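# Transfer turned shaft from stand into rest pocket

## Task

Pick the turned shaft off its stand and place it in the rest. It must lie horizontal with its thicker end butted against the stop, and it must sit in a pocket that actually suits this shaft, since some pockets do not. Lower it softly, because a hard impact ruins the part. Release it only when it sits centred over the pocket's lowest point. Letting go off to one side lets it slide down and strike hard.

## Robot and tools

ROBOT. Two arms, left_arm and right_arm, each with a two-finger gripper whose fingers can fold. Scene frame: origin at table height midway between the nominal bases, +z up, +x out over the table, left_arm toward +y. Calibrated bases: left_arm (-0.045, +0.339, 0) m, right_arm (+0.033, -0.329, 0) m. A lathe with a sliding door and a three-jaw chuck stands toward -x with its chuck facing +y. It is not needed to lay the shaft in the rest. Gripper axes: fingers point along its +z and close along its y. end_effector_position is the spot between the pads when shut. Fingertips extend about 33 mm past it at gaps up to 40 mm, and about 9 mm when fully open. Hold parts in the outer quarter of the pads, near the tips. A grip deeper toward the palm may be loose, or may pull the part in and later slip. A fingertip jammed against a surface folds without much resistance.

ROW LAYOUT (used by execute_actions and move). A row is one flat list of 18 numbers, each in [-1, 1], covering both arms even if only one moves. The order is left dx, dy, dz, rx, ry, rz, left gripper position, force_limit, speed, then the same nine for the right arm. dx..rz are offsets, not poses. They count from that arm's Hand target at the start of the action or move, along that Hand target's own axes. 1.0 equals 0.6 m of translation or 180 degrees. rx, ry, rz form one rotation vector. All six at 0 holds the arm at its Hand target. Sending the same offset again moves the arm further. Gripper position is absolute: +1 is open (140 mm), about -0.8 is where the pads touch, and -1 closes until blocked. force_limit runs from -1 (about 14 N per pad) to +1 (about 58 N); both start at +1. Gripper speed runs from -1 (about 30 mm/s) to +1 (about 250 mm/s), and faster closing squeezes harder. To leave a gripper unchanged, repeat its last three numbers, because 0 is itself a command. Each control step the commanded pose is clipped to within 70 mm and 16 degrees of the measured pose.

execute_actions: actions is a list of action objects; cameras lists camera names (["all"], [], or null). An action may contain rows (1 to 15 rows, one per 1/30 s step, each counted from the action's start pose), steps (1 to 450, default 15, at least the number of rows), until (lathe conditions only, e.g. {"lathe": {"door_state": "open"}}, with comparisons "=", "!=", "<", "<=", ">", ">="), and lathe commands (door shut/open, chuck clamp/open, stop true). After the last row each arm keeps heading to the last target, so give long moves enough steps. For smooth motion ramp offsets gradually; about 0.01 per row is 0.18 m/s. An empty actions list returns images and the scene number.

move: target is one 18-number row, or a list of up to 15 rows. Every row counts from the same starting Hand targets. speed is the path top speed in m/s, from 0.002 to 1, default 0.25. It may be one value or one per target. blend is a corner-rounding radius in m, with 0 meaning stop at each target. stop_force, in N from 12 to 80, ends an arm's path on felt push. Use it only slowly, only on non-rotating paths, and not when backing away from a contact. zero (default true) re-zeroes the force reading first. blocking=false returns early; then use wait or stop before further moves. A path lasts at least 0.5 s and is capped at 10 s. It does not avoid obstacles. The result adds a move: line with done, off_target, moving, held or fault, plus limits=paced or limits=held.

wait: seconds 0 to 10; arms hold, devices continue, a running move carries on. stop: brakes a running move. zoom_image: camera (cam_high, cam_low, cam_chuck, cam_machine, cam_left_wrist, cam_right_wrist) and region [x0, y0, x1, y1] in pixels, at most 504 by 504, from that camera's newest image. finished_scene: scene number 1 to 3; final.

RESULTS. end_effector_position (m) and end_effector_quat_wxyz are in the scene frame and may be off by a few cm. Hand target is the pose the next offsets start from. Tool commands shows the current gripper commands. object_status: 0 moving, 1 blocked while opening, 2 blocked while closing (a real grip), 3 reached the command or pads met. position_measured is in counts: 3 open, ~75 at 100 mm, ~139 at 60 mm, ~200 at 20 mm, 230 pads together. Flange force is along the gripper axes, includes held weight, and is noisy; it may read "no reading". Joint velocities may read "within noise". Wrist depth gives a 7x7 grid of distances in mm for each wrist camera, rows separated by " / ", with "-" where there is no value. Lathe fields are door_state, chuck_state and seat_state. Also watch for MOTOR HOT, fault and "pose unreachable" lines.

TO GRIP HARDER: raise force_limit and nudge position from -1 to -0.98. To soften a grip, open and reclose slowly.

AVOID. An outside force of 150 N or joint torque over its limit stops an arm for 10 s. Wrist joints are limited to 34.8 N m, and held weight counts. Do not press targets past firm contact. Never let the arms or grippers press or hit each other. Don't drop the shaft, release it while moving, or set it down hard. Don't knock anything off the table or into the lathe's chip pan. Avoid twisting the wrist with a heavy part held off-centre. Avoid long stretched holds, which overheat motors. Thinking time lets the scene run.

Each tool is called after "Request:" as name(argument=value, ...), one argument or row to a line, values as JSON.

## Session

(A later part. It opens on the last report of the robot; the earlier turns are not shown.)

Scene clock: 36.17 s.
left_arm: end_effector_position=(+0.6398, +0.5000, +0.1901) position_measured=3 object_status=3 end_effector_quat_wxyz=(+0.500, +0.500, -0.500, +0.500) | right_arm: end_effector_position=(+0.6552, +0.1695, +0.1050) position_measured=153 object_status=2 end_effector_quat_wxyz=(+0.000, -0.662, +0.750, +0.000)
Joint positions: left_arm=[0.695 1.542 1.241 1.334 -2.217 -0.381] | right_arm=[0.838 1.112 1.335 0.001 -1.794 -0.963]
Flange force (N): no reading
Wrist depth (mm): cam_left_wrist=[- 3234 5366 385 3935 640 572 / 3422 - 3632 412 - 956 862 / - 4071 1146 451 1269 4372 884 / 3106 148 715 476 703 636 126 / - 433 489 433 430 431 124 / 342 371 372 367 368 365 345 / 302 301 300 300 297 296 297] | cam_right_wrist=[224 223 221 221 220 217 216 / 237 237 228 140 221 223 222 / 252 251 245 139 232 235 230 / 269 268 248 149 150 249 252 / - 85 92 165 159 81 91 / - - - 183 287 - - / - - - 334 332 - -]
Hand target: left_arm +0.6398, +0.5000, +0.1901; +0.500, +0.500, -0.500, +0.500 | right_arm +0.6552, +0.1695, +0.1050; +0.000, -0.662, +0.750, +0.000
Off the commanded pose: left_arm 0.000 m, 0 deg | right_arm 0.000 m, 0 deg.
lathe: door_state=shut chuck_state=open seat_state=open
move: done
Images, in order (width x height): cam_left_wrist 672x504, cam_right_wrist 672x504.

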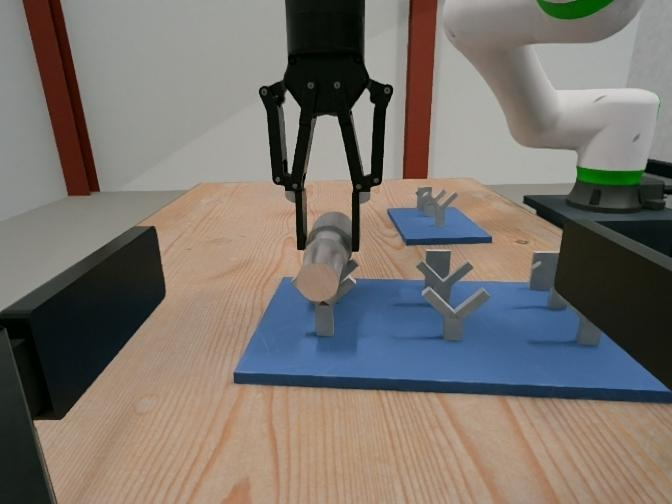

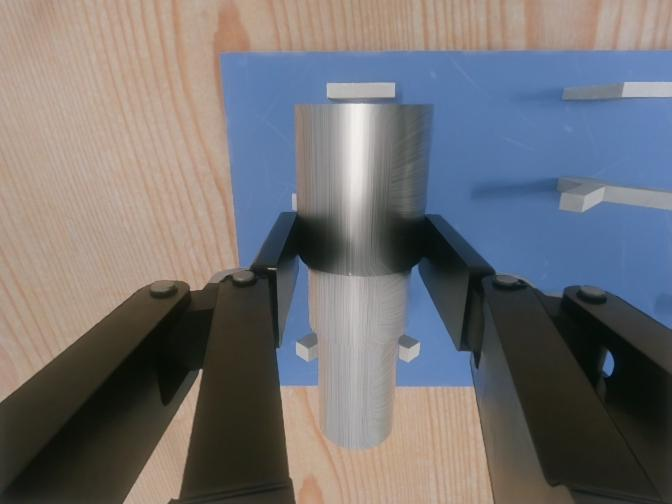

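Request:
move(
  target=[0,0,0,0,0,0,1,1,1,0.005,0,0.0047,0,0,0,-1,1,-1],
  speed=0.02,
  cameras=["cam_right_wrist","cam_left_wrist"],
)

Request:
zoom_image(
  camera="cam_left_wrist",
  region=[260, 210, 400, 350],
)

Request:
zoom_image(
  camera="cam_right_wrist",
  region=[220, 60, 500, 460],
)

Scene clock: 38.87 s.
left_arm: end_effector_position=(+0.6398, +0.5000, +0.1901) position_measured=3 object_status=3 end_effector_quat_wxyz=(+0.500, +0.500, -0.500, +0.500) | right_arm: end_effector_position=(+0.6549, +0.1665, +0.1022) position_measured=153 object_status=2 end_effector_quat_wxyz=(+0.000, -0.662, +0.750, +0.000)
Joint positions: left_arm=[0.695 1.542 1.241 1.334 -2.217 -0.381] | right_arm=[0.836 1.087 1.28 0.001 -1.765 -0.961]
Flange force (N): no reading
Wrist depth (mm): cam_left_wrist=[- - - 385 682 649 561 / - 4293 427 420 - 894 855 / 4002 4629 1013 454 1098 3689 926 / 3066 148 707 487 694 682 - / - 436 490 458 431 426 124 / 342 372 372 355 365 364 348 / 305 301 299 299 298 297 294] | cam_right_wrist=[222 221 218 217 217 216 216 / 234 234 224 140 217 220 219 / 249 249 243 139 229 234 227 / 267 265 245 148 151 246 249 / - 85 92 165 161 81 91 / - - - 183 285 - - / - - - 331 332 - -]
Hand target: left_arm +0.6398, +0.5000, +0.1901; +0.500, +0.500, -0.500, +0.500 | right_arm +0.6548, +0.1665, +0.1022; +0.000, -0.662, +0.750, +0.000
Off the commanded pose: left_arm 0.000 m, 0 deg | right_arm 0.000 m, 0 deg.
lathe: door_state=shut chuck_state=open seat_state=open
move: done
Images, in order (width x height): cam_left_wrist 672x504, cam_right_wrist 672x504.

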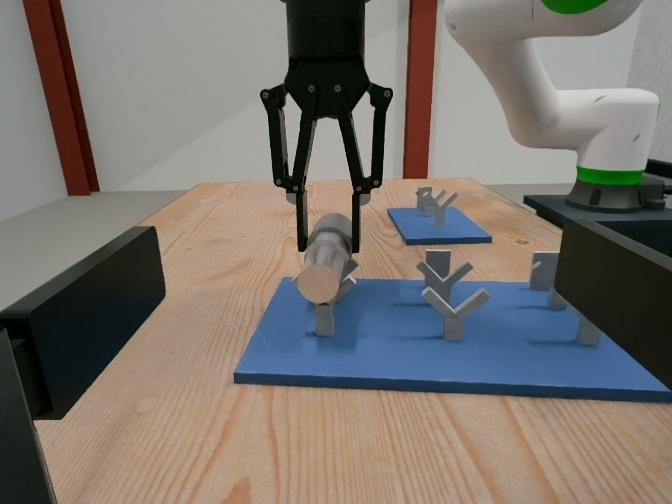

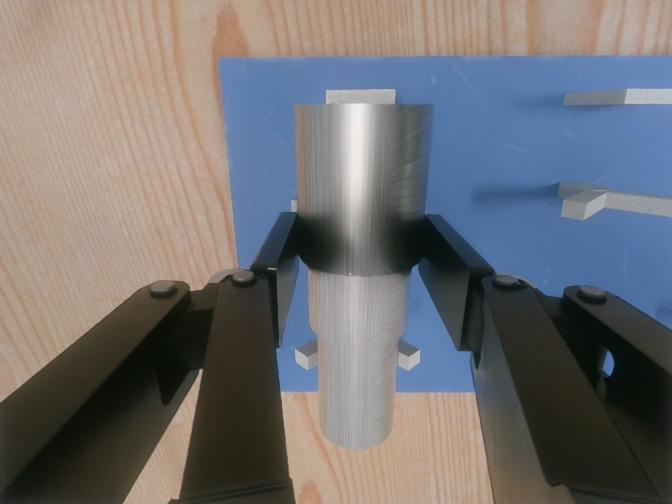

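Scaled by 3.600 from the camera's 672x504 image, which has a finer 960x720 frame.

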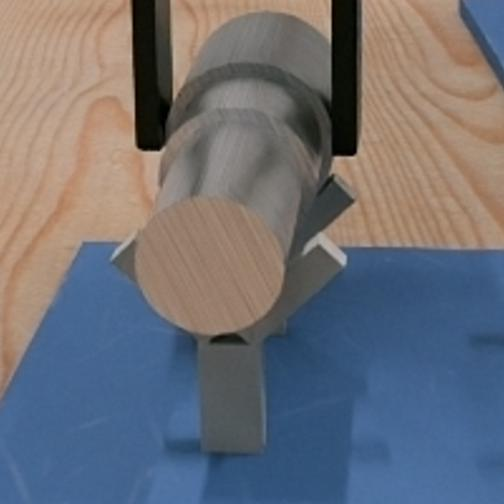

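Scaled by 1.260 from the camera's 672x504 image, which has a finer 960x720 frame.

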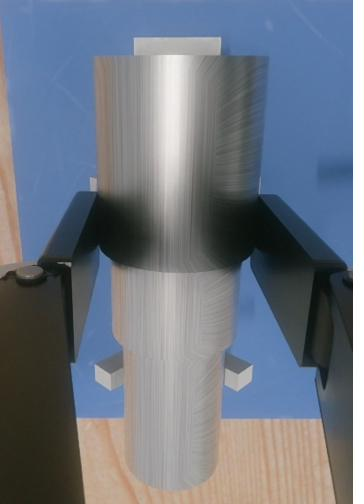

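Request:
move(
  target=[0,0,0,0,0,0,1,1,1,0.0025,0,0.0025,0,0,0,-1,1,-1],
  speed=0.01,
  cameras=["cam_right_wrist","cam_left_wrist"],
)

Request:
zoom_image(
  camera="cam_left_wrist",
  region=[260, 210, 400, 350],
)

Request:
zoom_image(
  camera="cam_right_wrist",
  region=[220, 60, 500, 460],
)

Request:
zoom_image(
  camera="cam_right_wrist",
  region=[280, 70, 450, 130],
)

Scene clock: 41.97 s.
left_arm: end_effector_position=(+0.6398, +0.5000, +0.1901) position_measured=3 object_status=3 end_effector_quat_wxyz=(+0.500, +0.500, -0.500, +0.500) | right_arm: end_effector_position=(+0.6546, +0.1651, +0.1007) position_measured=153 object_status=2 end_effector_quat_wxyz=(+0.000, -0.662, +0.750, +0.000)
Joint positions: left_arm=[0.695 1.542 1.241 1.334 -2.217 -0.381] | right_arm=[0.835 1.075 1.256 0 -1.752 -0.96]
Flange force (N): no reading
Wrist depth (mm): cam_left_wrist=[2434 - 2951 387 3472 658 562 / - 3808 428 417 - 898 868 / 3935 3935 1141 458 1093 3577 888 / 2951 148 709 561 701 630 124 / - 434 492 438 421 430 - / 342 374 371 369 365 365 349 / 303 301 299 298 299 297 294] | cam_right_wrist=[220 219 218 216 215 215 215 / 233 233 224 138 217 218 218 / 248 248 240 139 227 232 226 / 266 264 244 149 151 245 247 / - 80 92 165 161 81 88 / - - - 182 283 - - / - - - 330 328 - -]
Hand target: left_arm +0.6398, +0.5000, +0.1901; +0.500, +0.500, -0.500, +0.500 | right_arm +0.6547, +0.1651, +0.1007; +0.000, -0.662, +0.750, +0.000
Off the commanded pose: left_arm 0.000 m, 0 deg | right_arm 0.000 m, 0 deg.
lathe: door_state=shut chuck_state=open seat_state=open
move: done
Images, in order (width x height): cam_left_wrist 672x504, cam_right_wrist 672x504.

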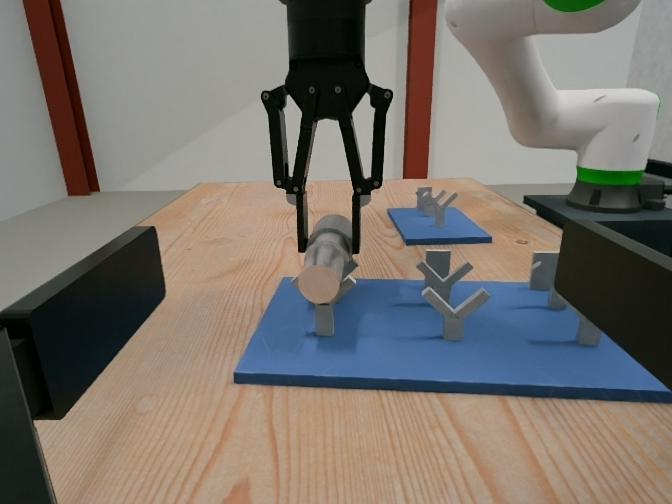

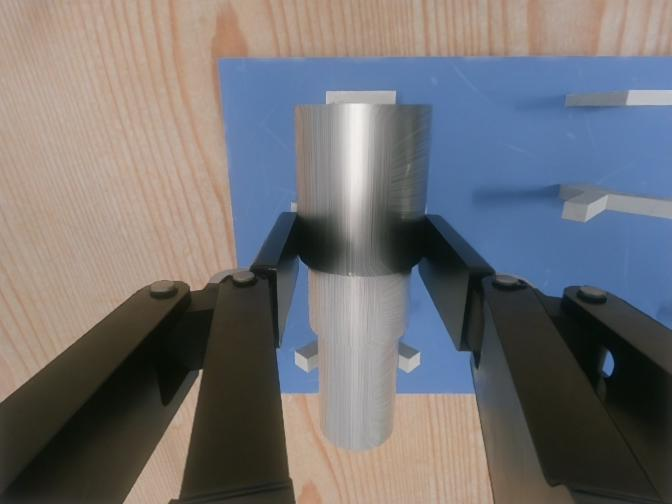

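Scaled by 3.600 from the camera's 672x504 image, which has a finer 960x720 frame.

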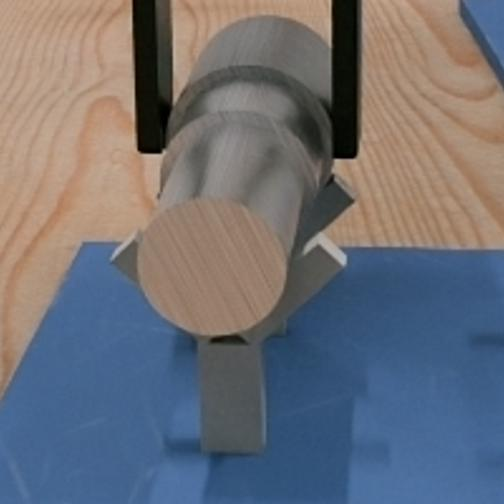

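Scaled by 1.260 from the camera's 672x504 image, which has a finer 960x720 frame.

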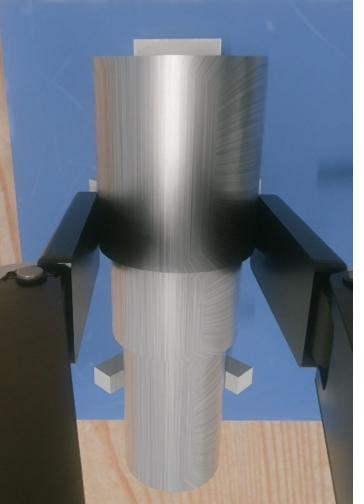

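Scaled by 2.965 from the camera's 672x504 image, which has a finer 960x720 frame.

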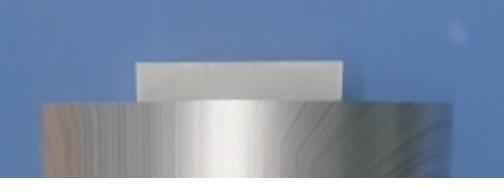

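Request:
zoom_image(
  camera="cam_right_wrist",
  region=[300, 400, 420, 460],
)

Request:
zoom_image(
  camera="cam_left_wrist",
  region=[285, 250, 355, 320],
)

Request:
move(
  target=[0,0,0,0,0,0,1,1,1,0,0,0.0012,0,0,0,-1,1,-1],
  speed=0.01,
  cameras=["cam_right_wrist","cam_left_wrist"],
)

Request:
zoom_image(
  camera="cam_right_wrist",
  region=[300, 400, 420, 460],
)

Request:
zoom_image(
  camera="cam_left_wrist",
  region=[285, 250, 355, 320],
)

Request:
zoom_image(
  camera="cam_right_wrist",
  region=[280, 70, 450, 130],
)

Scaled by 4.200 from the camera's 672x504 image, which has a finer 960x720 frame.

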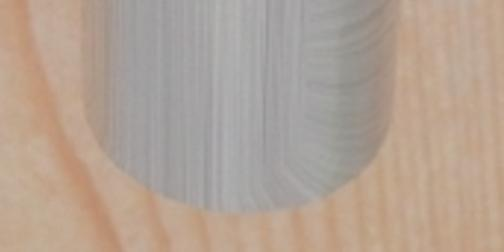

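Scaled by 7.200 from the camera's 672x504 image, which has a finer 960x720 frame.

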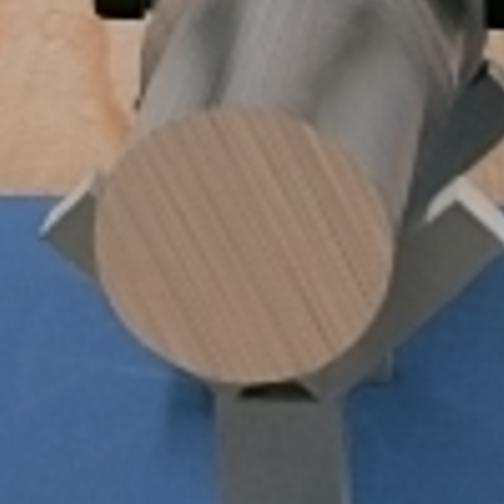

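Scene clock: 44.23 s.
left_arm: end_effector_position=(+0.6398, +0.5000, +0.1901) position_measured=3 object_status=3 end_effector_quat_wxyz=(+0.500, +0.500, -0.500, +0.500) | right_arm: end_effector_position=(+0.6547, +0.1650, +0.1000) position_measured=153 object_status=2 end_effector_quat_wxyz=(+0.000, -0.662, +0.750, +0.000)
Joint positions: left_arm=[0.695 1.542 1.241 1.334 -2.217 -0.381] | right_arm=[0.835 1.074 1.253 0.001 -1.749 -0.96]
Flange force (N): no reading
Wrist depth (mm): cam_left_wrist=[- 3524 - 385 3190 656 552 / - - 4002 421 - 884 855 / - 4002 1013 456 1135 5621 888 / 2988 149 711 491 692 692 - / - 436 491 433 432 431 124 / 341 371 371 368 366 366 350 / 302 301 300 298 297 296 296] | cam_right_wrist=[220 218 217 216 215 215 214 / 234 232 222 140 216 218 217 / 248 247 240 139 226 231 227 / 263 262 243 149 150 245 246 / - 80 93 164 161 81 88 / - - - 182 282 - - / - - - 327 327 - -]
Hand target: left_arm +0.6398, +0.5000, +0.1901; +0.500, +0.500, -0.500, +0.500 | right_arm +0.6547, +0.1650, +0.1000; +0.000, -0.662, +0.750, +0.000
Off the commanded pose: left_arm 0.000 m, 0 deg | right_arm 0.000 m, 0 deg.
lathe: door_state=shut chuck_state=open seat_state=open
move: done
Images, in order (width x height): cam_left_wrist 672x504, cam_right_wrist 672x504.

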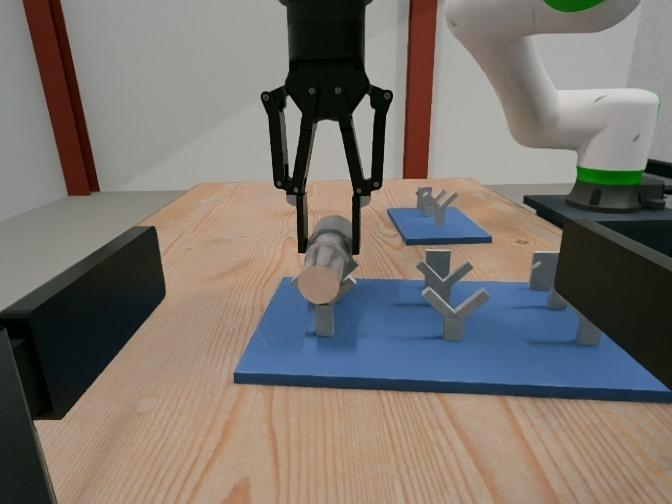

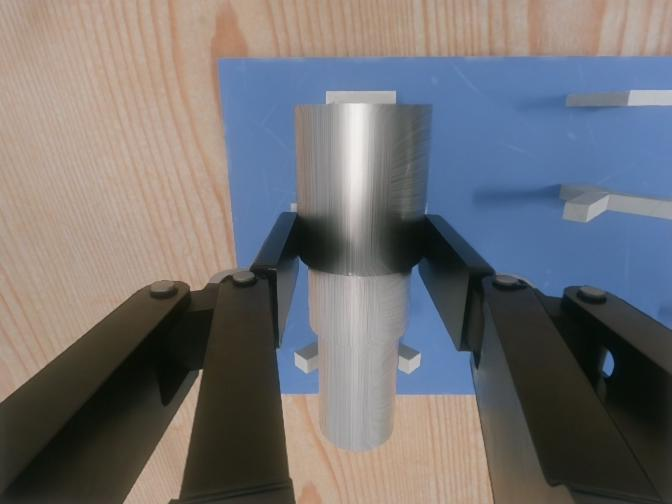

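Scaled by 4.200 from the camera's 672x504 image, which has a finer 960x720 frame.

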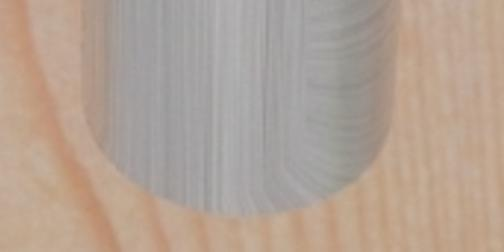

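Scaled by 7.200 from the camera's 672x504 image, which has a finer 960x720 frame.

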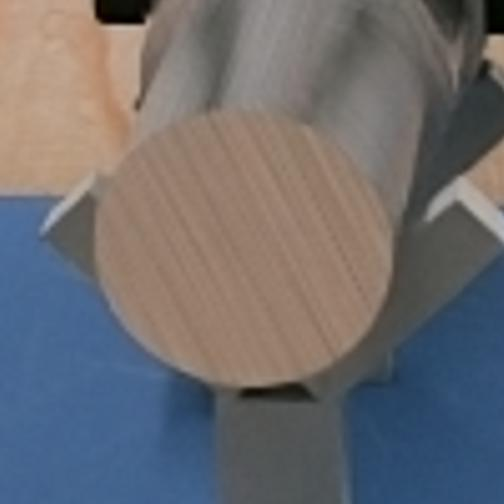

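Scaled by 2.965 from the camera's 672x504 image, which has a finer 960x720 frame.

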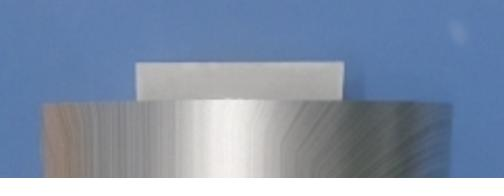

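Request:
move(
  target=[0,0,0,0,0,0,1,1,1,0,0,0.0012,0,0,0,-1,1,-1],
  speed=0.01,
  cameras=["cam_right_wrist","cam_left_wrist"],
)

Request:
zoom_image(
  camera="cam_right_wrist",
  region=[300, 400, 420, 460],
)

Request:
zoom_image(
  camera="cam_left_wrist",
  region=[285, 250, 355, 320],
)

Request:
zoom_image(
  camera="cam_left_wrist",
  region=[285, 200, 365, 280],
)

Request:
zoom_image(
  camera="cam_right_wrist",
  region=[280, 70, 450, 130],
)

Scene clock: 45.90 s.
left_arm: end_effector_position=(+0.6398, +0.5000, +0.1901) position_measured=3 object_status=3 end_effector_quat_wxyz=(+0.500, +0.500, -0.500, +0.500) | right_arm: end_effector_position=(+0.6547, +0.1651, +0.0993) position_measured=153 object_status=2 end_effector_quat_wxyz=(+0.000, -0.662, +0.750, +0.000)
Joint positions: left_arm=[0.695 1.542 1.241 1.334 -2.217 -0.381] | right_arm=[0.835 1.073 1.249 0.001 -1.747 -0.96]
Flange force (N): no reading
Wrist depth (mm): cam_left_wrist=[- 4142 - 386 720 656 589 / - 4071 - 419 - 894 862 / - 3870 1124 960 1083 5366 898 / 3066 148 718 477 684 636 123 / - 435 490 439 432 432 124 / 341 372 370 371 368 364 349 / 304 301 301 298 297 297 297] | cam_right_wrist=[219 218 216 215 214 214 213 / 232 232 222 138 215 217 217 / 247 246 239 139 226 231 227 / 265 262 243 149 151 243 246 / - - 93 165 161 81 88 / - - - 182 282 - - / - - - 329 326 - -]
Hand target: left_arm +0.6398, +0.5000, +0.1901; +0.500, +0.500, -0.500, +0.500 | right_arm +0.6547, +0.1650, +0.0993; +0.000, -0.662, +0.750, +0.000
Off the commanded pose: left_arm 0.000 m, 0 deg | right_arm 0.000 m, 0 deg.
lathe: door_state=shut chuck_state=open seat_state=open
move: done
Images, in order (width x height): cam_left_wrist 672x504, cam_right_wrist 672x504.

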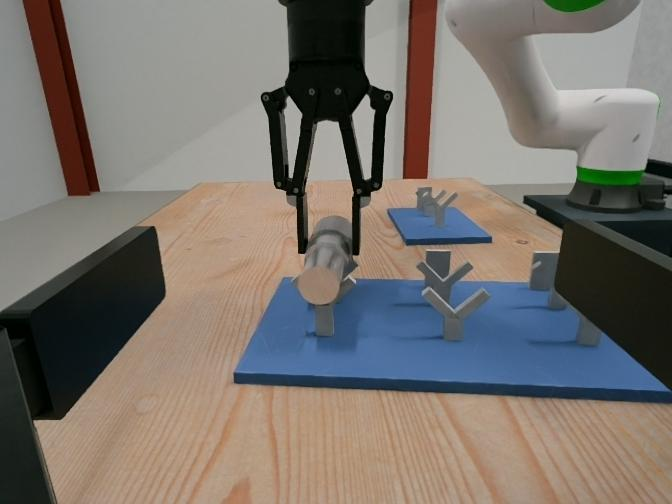

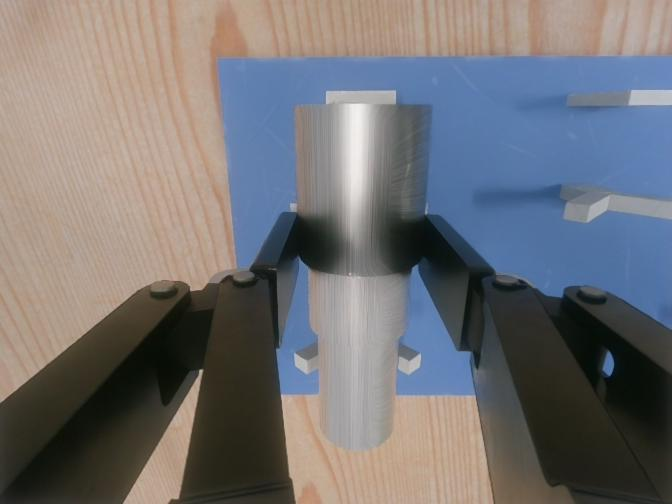

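Scaled by 4.200 from the camera's 672x504 image, which has a finer 960x720 frame.

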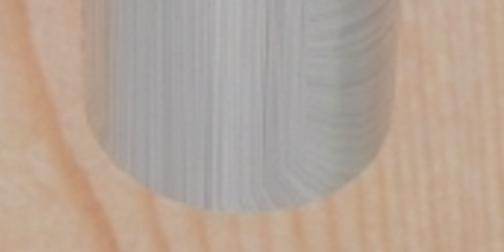

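Scaled by 7.200 from the camera's 672x504 image, which has a finer 960x720 frame.

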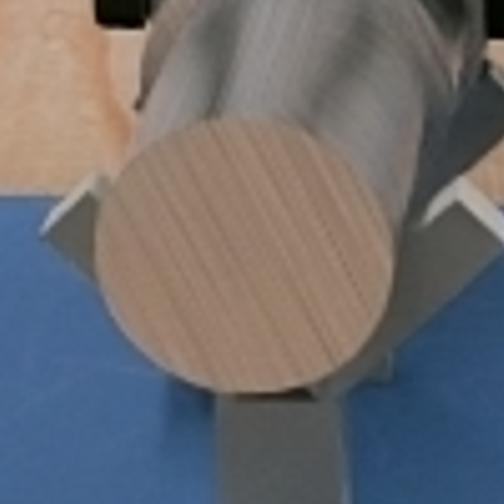

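Scaled by 6.300 from the camera's 672x504 image, which has a finer 960x720 frame.

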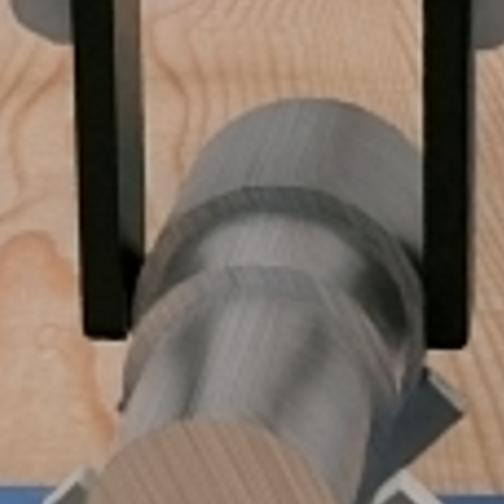

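Scaled by 2.965 from the camera's 672x504 image, which has a finer 960x720 frame.

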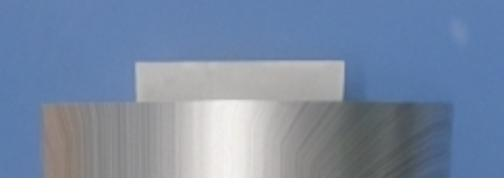

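Request:
move(
  target=[0,0,0,0,0,0,1,1,1,0,0,0.001,0,0,0,-1,1,-1],
  speed=0.01,
  cameras=["cam_right_wrist","cam_left_wrist"],
)

Request:
zoom_image(
  camera="cam_right_wrist",
  region=[300, 400, 420, 460],
)

Request:
zoom_image(
  camera="cam_left_wrist",
  region=[285, 200, 365, 280],
)

Request:
zoom_image(
  camera="cam_left_wrist",
  region=[285, 250, 355, 320],
)

Request:
zoom_image(
  camera="cam_right_wrist",
  region=[280, 320, 440, 400],
)

Scene clock: 48.33 s.
left_arm: end_effector_position=(+0.6398, +0.5000, +0.1901) position_measured=3 object_status=3 end_effector_quat_wxyz=(+0.500, +0.500, -0.500, +0.500) | right_arm: end_effector_position=(+0.6547, +0.1651, +0.0988) position_measured=153 object_status=2 end_effector_quat_wxyz=(+0.000, -0.662, +0.750, +0.000)
Joint positions: left_arm=[0.695 1.542 1.241 1.334 -2.217 -0.381] | right_arm=[0.835 1.073 1.246 0.001 -1.745 -0.96]
Flange force (N): no reading
Wrist depth (mm): cam_left_wrist=[- 4216 3870 387 711 724 563 / - - 3689 417 5621 912 862 / - 4293 968 459 1093 3808 894 / 3373 148 729 495 649 640 123 / - 432 489 432 428 429 - / 343 375 371 369 368 347 346 / 302 301 298 299 297 295 295] | cam_right_wrist=[219 219 216 215 215 214 213 / 233 232 222 138 215 217 216 / 247 246 239 139 226 230 227 / 265 263 243 149 150 244 246 / - 80 93 165 161 81 88 / - - - 182 281 - - / - - - 327 328 - -]
Hand target: left_arm +0.6398, +0.5000, +0.1901; +0.500, +0.500, -0.500, +0.500 | right_arm +0.6547, +0.1650, +0.0987; +0.000, -0.662, +0.750, +0.000
Off the commanded pose: left_arm 0.000 m, 0 deg | right_arm 0.000 m, 0 deg.
lathe: door_state=shut chuck_state=open seat_state=open
move: done
Images, in order (width x height): cam_left_wrist 672x504, cam_right_wrist 672x504.

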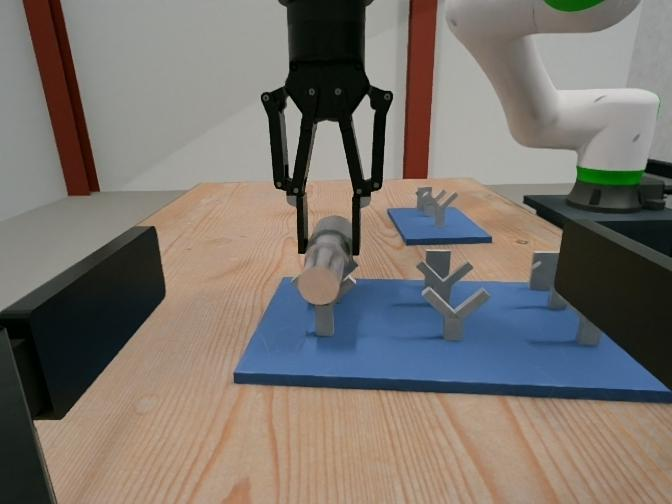

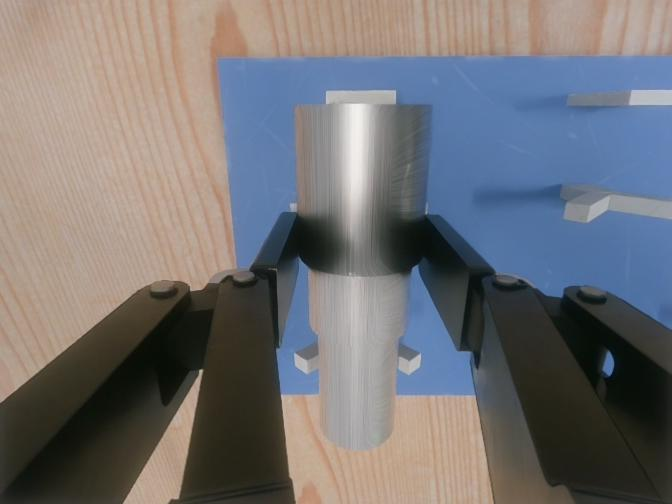

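Scaled by 4.200 from the camera's 672x504 image, which has a finer 960x720 frame.

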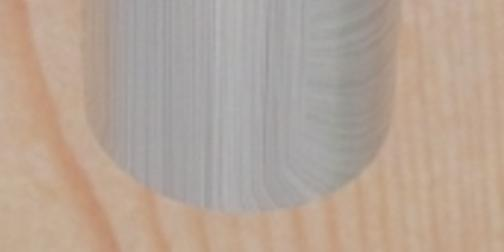

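Scaled by 6.300 from the camera's 672x504 image, which has a finer 960x720 frame.

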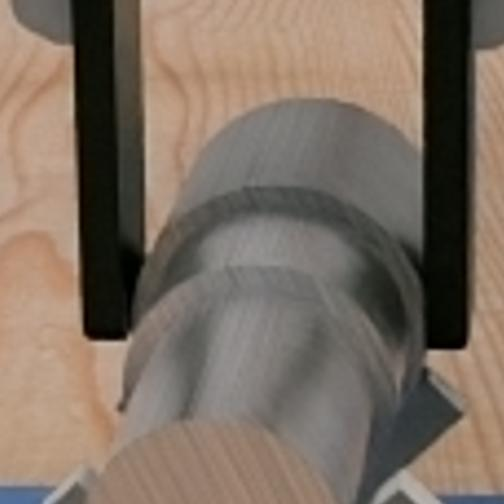

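Scaled by 7.200 from the camera's 672x504 image, which has a finer 960x720 frame.

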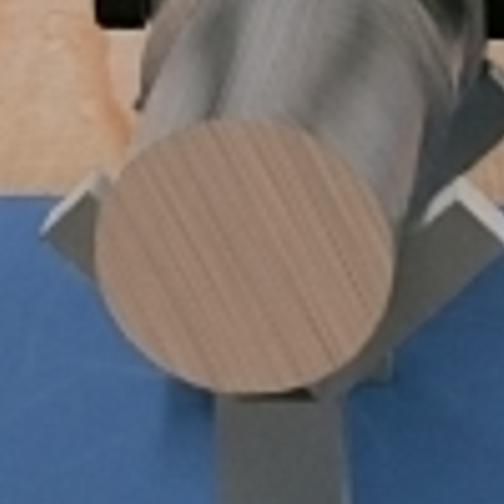

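Scaled by 3.150 from the camera's 672x504 image, which has a finer 960x720 frame.

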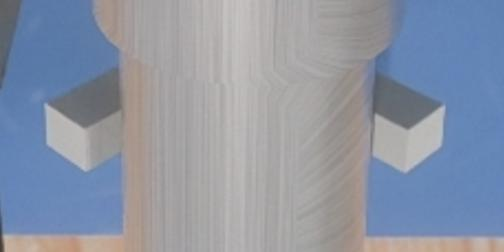

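Request:
execute_actions(
  actions=[
    {"rows":[[0,0,0,0,0,0,1,1,1,0,0,0,0,0,0,0.175,1,-1]],"steps":45},
  ],
  cameras=["cam_left_wrist","cam_right_wrist"],
)

Request:
zoom_image(
  camera="cam_left_wrist",
  region=[285, 250, 355, 320],
)

Request:
zoom_image(
  camera="cam_right_wrist",
  region=[220, 60, 500, 460],
)

Scene clock: 51.40 s.
left_arm: end_effector_position=(+0.6398, +0.5000, +0.1901) position_measured=3 object_status=3 end_effector_quat_wxyz=(+0.500, +0.500, -0.500, +0.500) | right_arm: end_effector_position=(+0.6547, +0.1650, +0.0987) position_measured=107 object_status=3 end_effector_quat_wxyz=(+0.000, -0.662, +0.750, +0.000)
Joint positions: left_arm=[0.695 1.542 1.241 1.334 -2.217 -0.381] | right_arm=[0.835 1.073 1.246 0.001 -1.745 -0.96]
Flange force (N): no reading
Wrist depth (mm): cam_left_wrist=[3808 4216 - 385 680 673 595 / 3279 3190 451 419 4455 901 868 / 3524 2988 1124 972 1045 3577 894 / 3106 149 711 483 696 628 125 / - 435 491 458 430 454 124 / 344 375 369 352 366 360 348 / 303 301 300 298 297 296 296] | cam_right_wrist=[218 217 215 214 214 213 212 / 232 231 221 140 214 217 216 / 246 245 235 138 228 230 227 / 263 258 148 147 156 239 246 / - 85 146 165 260 110 90 / - - 298 183 284 - - / - - 327 325 325 - -]
Hand target: left_arm +0.6398, +0.5000, +0.1901; +0.500, +0.500, -0.500, +0.500 | right_arm +0.6547, +0.1650, +0.0987; +0.000, -0.662, +0.750, +0.000
Off the commanded pose: left_arm 0.000 m, 0 deg | right_arm 0.000 m, 0 deg.
lathe: door_state=shut chuck_state=open seat_state=open
Images, in order (width x height): cam_left_wrist 672x504, cam_right_wrist 672x504.

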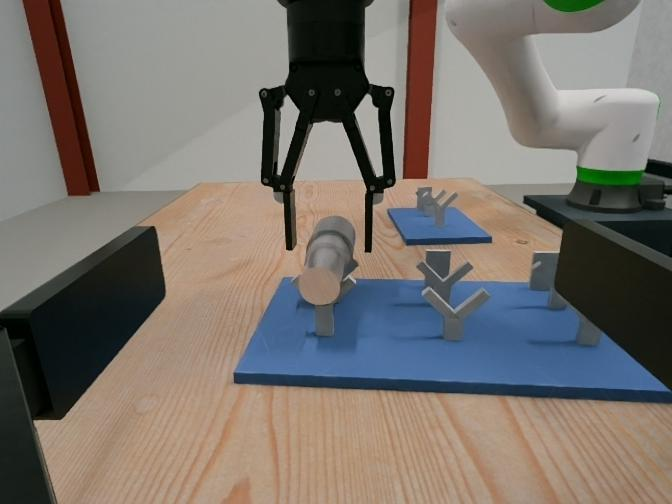

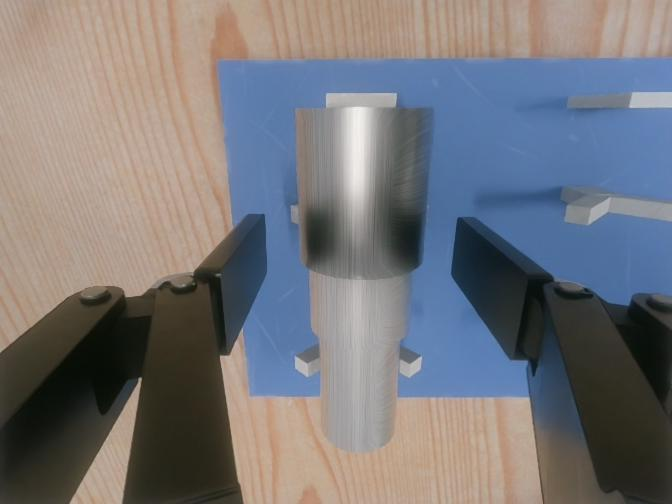

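Scaled by 7.200 from the camera's 672x504 image, which has a finer 960x720 frame.

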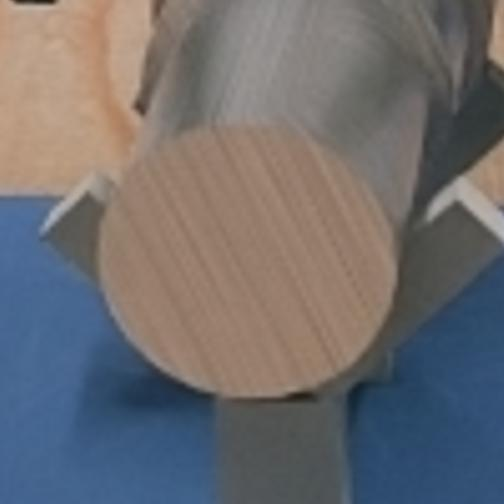

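Scaled by 1.260 from the camera's 672x504 image, which has a finer 960x720 frame.

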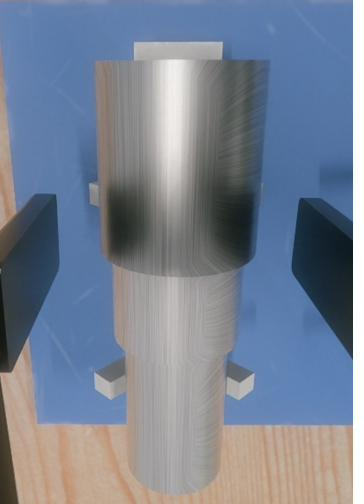

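Request:
execute_actions(
  actions=[
    {"rows":[[0,0,0,0,0,0,1,1,1,0,0,0,0,0,0,-1,0.5,-1]],"steps":55},
  ],
)

Request:
move(
  target=[0,0,0,0,0,0,1,1,1,0.002,0,0,0,0,0,-1,0.5,-1],
  speed=0.005,
  cameras=["cam_left_wrist","cam_right_wrist"],
)

Request:
zoom_image(
  camera="cam_right_wrist",
  region=[280, 70, 450, 130],
)

Request:
zoom_image(
  camera="cam_left_wrist",
  region=[285, 250, 355, 320],
)

Scene clock: 54.53 s.
left_arm: end_effector_position=(+0.6398, +0.5000, +0.1901) position_measured=3 object_status=3 end_effector_quat_wxyz=(+0.500, +0.500, -0.500, +0.500) | right_arm: end_effector_position=(+0.6547, +0.1651, +0.0988) position_measured=153 object_status=2 end_effector_quat_wxyz=(+0.000, -0.662, +0.750, +0.000)
Joint positions: left_arm=[0.695 1.542 1.241 1.334 -2.217 -0.381] | right_arm=[0.835 1.073 1.246 0.001 -1.745 -0.96]
Flange force (N): no reading
Wrist depth (mm): cam_left_wrist=[- - - 385 692 678 1440 / - 3325 - 420 - 894 862 / - 4372 1135 956 1098 3747 894 / 3066 148 707 490 694 645 125 / - 437 487 434 429 431 124 / 342 371 372 368 369 366 348 / 303 301 301 300 297 297 294] | cam_right_wrist=[218 218 215 215 214 213 212 / 232 231 222 138 215 217 217 / 246 246 235 138 228 231 227 / 264 262 241 148 150 245 246 / - 85 92 165 161 81 91 / - - - 182 281 - - / - - - 326 325 - -]
Hand target: left_arm +0.6398, +0.5000, +0.1901; +0.500, +0.500, -0.500, +0.500 | right_arm +0.6547, +0.1650, +0.0987; +0.000, -0.662, +0.750, +0.000
Off the commanded pose: left_arm 0.000 m, 0 deg | right_arm 0.000 m, 0 deg.
lathe: door_state=shut chuck_state=open seat_state=open

Scene clock: 55.27 s.
left_arm: end_effector_position=(+0.6398, +0.5000, +0.1901) position_measured=3 object_status=3 end_effector_quat_wxyz=(+0.500, +0.500, -0.500, +0.500) | right_arm: end_effector_position=(+0.6545, +0.1639, +0.0987) position_measured=153 object_status=2 end_effector_quat_wxyz=(+0.000, -0.662, +0.750, +0.000)
Joint positions: left_arm=[0.695 1.542 1.241 1.334 -2.217 -0.381] | right_arm=[0.834 1.066 1.234 0.001 -1.739 -0.959]
Flange force (N): no reading
Wrist depth (mm): cam_left_wrist=[3279 - 4722 386 654 654 1389 / - 3808 439 421 4293 926 862 / - 4372 968 458 1068 - 898 / - 148 713 491 698 640 125 / - 436 488 435 432 431 124 / 343 371 370 366 366 365 349 / 304 302 299 299 297 296 296] | cam_right_wrist=[218 218 214 214 214 213 213 / 232 232 221 171 215 218 214 / 246 246 236 138 228 230 227 / 263 262 241 148 151 245 246 / - 80 93 165 161 81 92 / - - - 183 280 - - / - - - 326 325 - -]
Hand target: left_arm +0.6398, +0.5000, +0.1901; +0.500, +0.500, -0.500, +0.500 | right_arm +0.6545, +0.1639, +0.0987; +0.000, -0.662, +0.750, +0.000
Off the commanded pose: left_arm 0.000 m, 0 deg | right_arm 0.000 m, 0 deg.
lathe: door_state=shut chuck_state=open seat_state=open
move: done
Images, in order (width x height): cam_left_wrist 672x504, cam_right_wrist 672x504.

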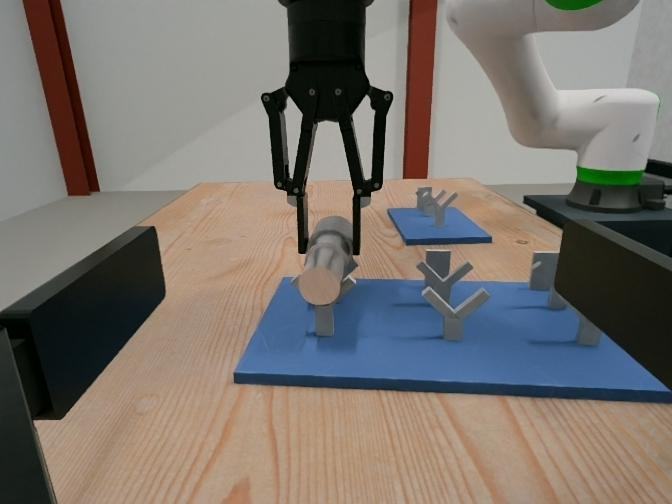

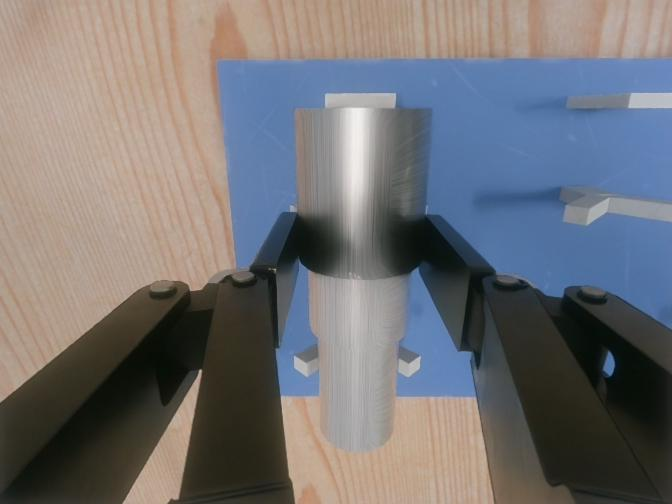

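Scaled by 2.965 from the camera's 672x504 image, which has a finer 960x720 frame.

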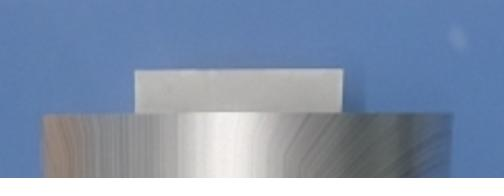

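Scaled by 7.200 from the camera's 672x504 image, which has a finer 960x720 frame.

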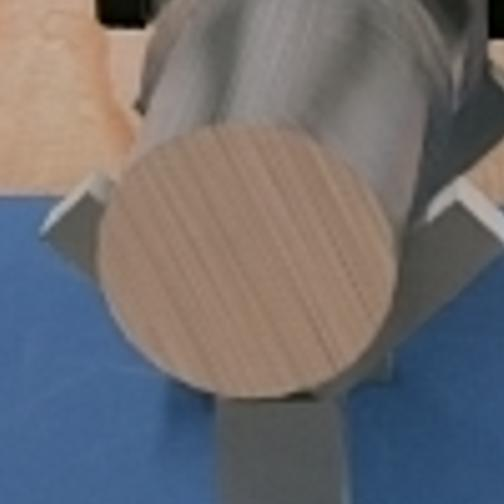

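Request:
move(
  target=[0,0,0,0,0,0,1,1,1,-0.002,0,-0.0004,0,0,0,-1,0.5,-1],
  speed=0.01,
  cameras=["cam_right_wrist"],
)

Request:
zoom_image(
  camera="cam_right_wrist",
  region=[280, 70, 450, 130],
)

Scene clock: 56.97 s.
left_arm: end_effector_position=(+0.6398, +0.5000, +0.1901) position_measured=3 object_status=3 end_effector_quat_wxyz=(+0.500, +0.500, -0.500, +0.500) | right_arm: end_effector_position=(+0.6546, +0.1650, +0.0989) position_measured=153 object_status=2 end_effector_quat_wxyz=(+0.000, -0.662, +0.750, +0.000)
Joint positions: left_arm=[0.695 1.542 1.241 1.334 -2.217 -0.381] | right_arm=[0.835 1.073 1.247 0.001 -1.746 -0.96]
Flange force (N): no reading
Wrist depth (mm): cam_left_wrist=[- - 3524 386 705 652 562 / - - 428 419 - 919 843 / - 3422 1146 984 1083 5366 898 / 2988 148 711 497 684 636 123 / - 435 490 435 432 454 124 / 342 374 357 367 365 339 345 / 303 302 299 298 297 297 297] | cam_right_wrist=[218 218 215 215 214 214 212 / 232 232 221 138 215 217 216 / 246 245 235 138 228 231 228 / 263 261 241 149 150 246 245 / - 85 92 165 161 81 91 / - - - 182 281 - - / - - - 328 324 - -]
Hand target: left_arm +0.6398, +0.5000, +0.1901; +0.500, +0.500, -0.500, +0.500 | right_arm +0.6547, +0.1650, +0.0989; +0.000, -0.662, +0.750, +0.000
Off the commanded pose: left_arm 0.000 m, 0 deg | right_arm 0.000 m, 0 deg.
lathe: door_state=shut chuck_state=open seat_state=open
move: done
Images, in order (width x height): cam_right_wrist 672x504.

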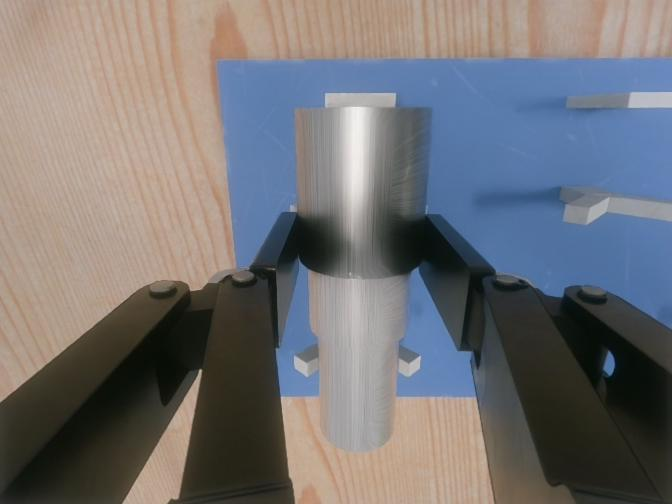

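Scaled by 2.965 from the camera's 672x504 image, which has a finer 960x720 frame.

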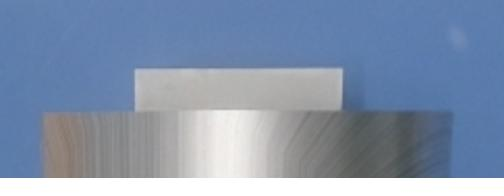

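Request:
move(
  target=[
    [0,0,0,0,0,0,1,1,1,0,0,-0.0015,0,0,0,-1,0.5,-1],
    [0,0,0,0,0,0,1,1,1,0.0025,0,-0.0015,0,0,0,-1,0.5,-1],
  ],
  speed=0.01,
  cameras=["cam_right_wrist","cam_left_wrist"],
)

Request:
zoom_image(
  camera="cam_right_wrist",
  region=[280, 70, 450, 130],
)

Request:
zoom_image(
  camera="cam_left_wrist",
  region=[285, 250, 355, 320],
)

Scene clock: 58.50 s.
left_arm: end_effector_position=(+0.6398, +0.5000, +0.1901) position_measured=3 object_status=3 end_effector_quat_wxyz=(+0.500, +0.500, -0.500, +0.500) | right_arm: end_effector_position=(+0.6545, +0.1637, +0.0999) position_measured=153 object_status=2 end_effector_quat_wxyz=(+0.000, -0.662, +0.750, +0.000)
Joint positions: left_arm=[0.695 1.542 1.241 1.334 -2.217 -0.381] | right_arm=[0.834 1.066 1.237 0.001 -1.742 -0.959]
Flange force (N): no reading
Wrist depth (mm): cam_left_wrist=[2623 - 3870 388 4142 722 1523 / 3808 - - 419 4071 908 871 / 3148 3066 1078 451 1119 3234 901 / 2951 148 713 490 692 635 125 / - 434 485 436 429 429 124 / 340 375 369 367 367 366 350 / 304 300 299 300 297 295 294] | cam_right_wrist=[220 219 216 215 215 213 213 / 232 232 223 140 216 218 215 / 248 247 239 138 227 232 228 / 264 264 242 149 151 244 246 / - 80 93 165 161 81 88 / - - - 181 282 - - / - - - 329 328 - -]
Hand target: left_arm +0.6398, +0.5000, +0.1901; +0.500, +0.500, -0.500, +0.500 | right_arm +0.6545, +0.1636, +0.0998; +0.000, -0.662, +0.750, +0.000
Off the commanded pose: left_arm 0.000 m, 0 deg | right_arm 0.000 m, 0 deg.
lathe: door_state=shut chuck_state=open seat_state=open
move: done
Images, in order (width x height): cam_left_wrist 672x504, cam_right_wrist 672x504.

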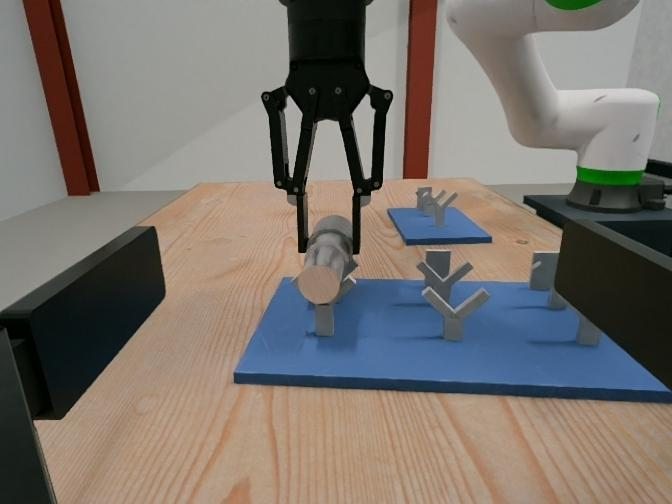

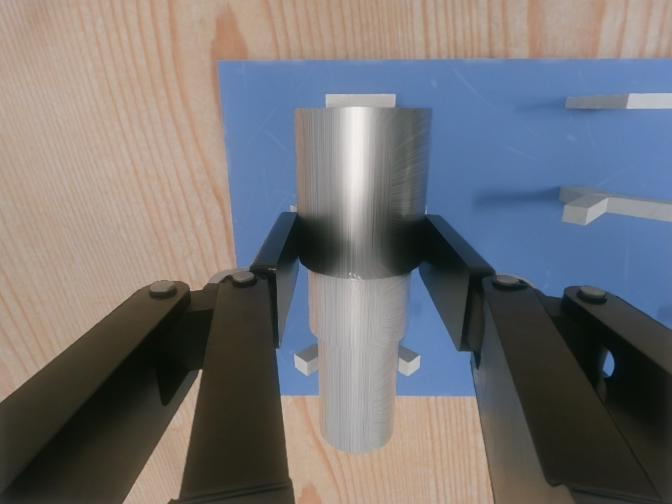

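Scaled by 2.965 from the camera's 672x504 image, which has a finer 960x720 frame.

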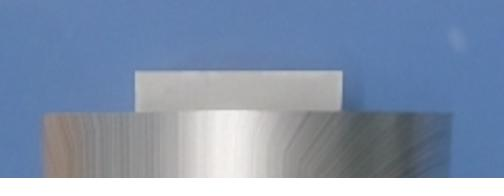

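Scaled by 7.200 from the camera's 672x504 image, which has a finer 960x720 frame.

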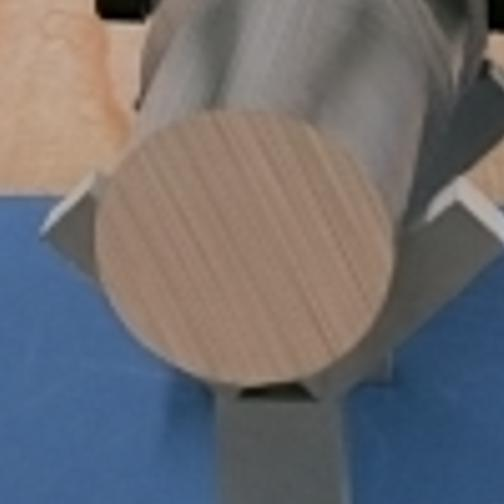

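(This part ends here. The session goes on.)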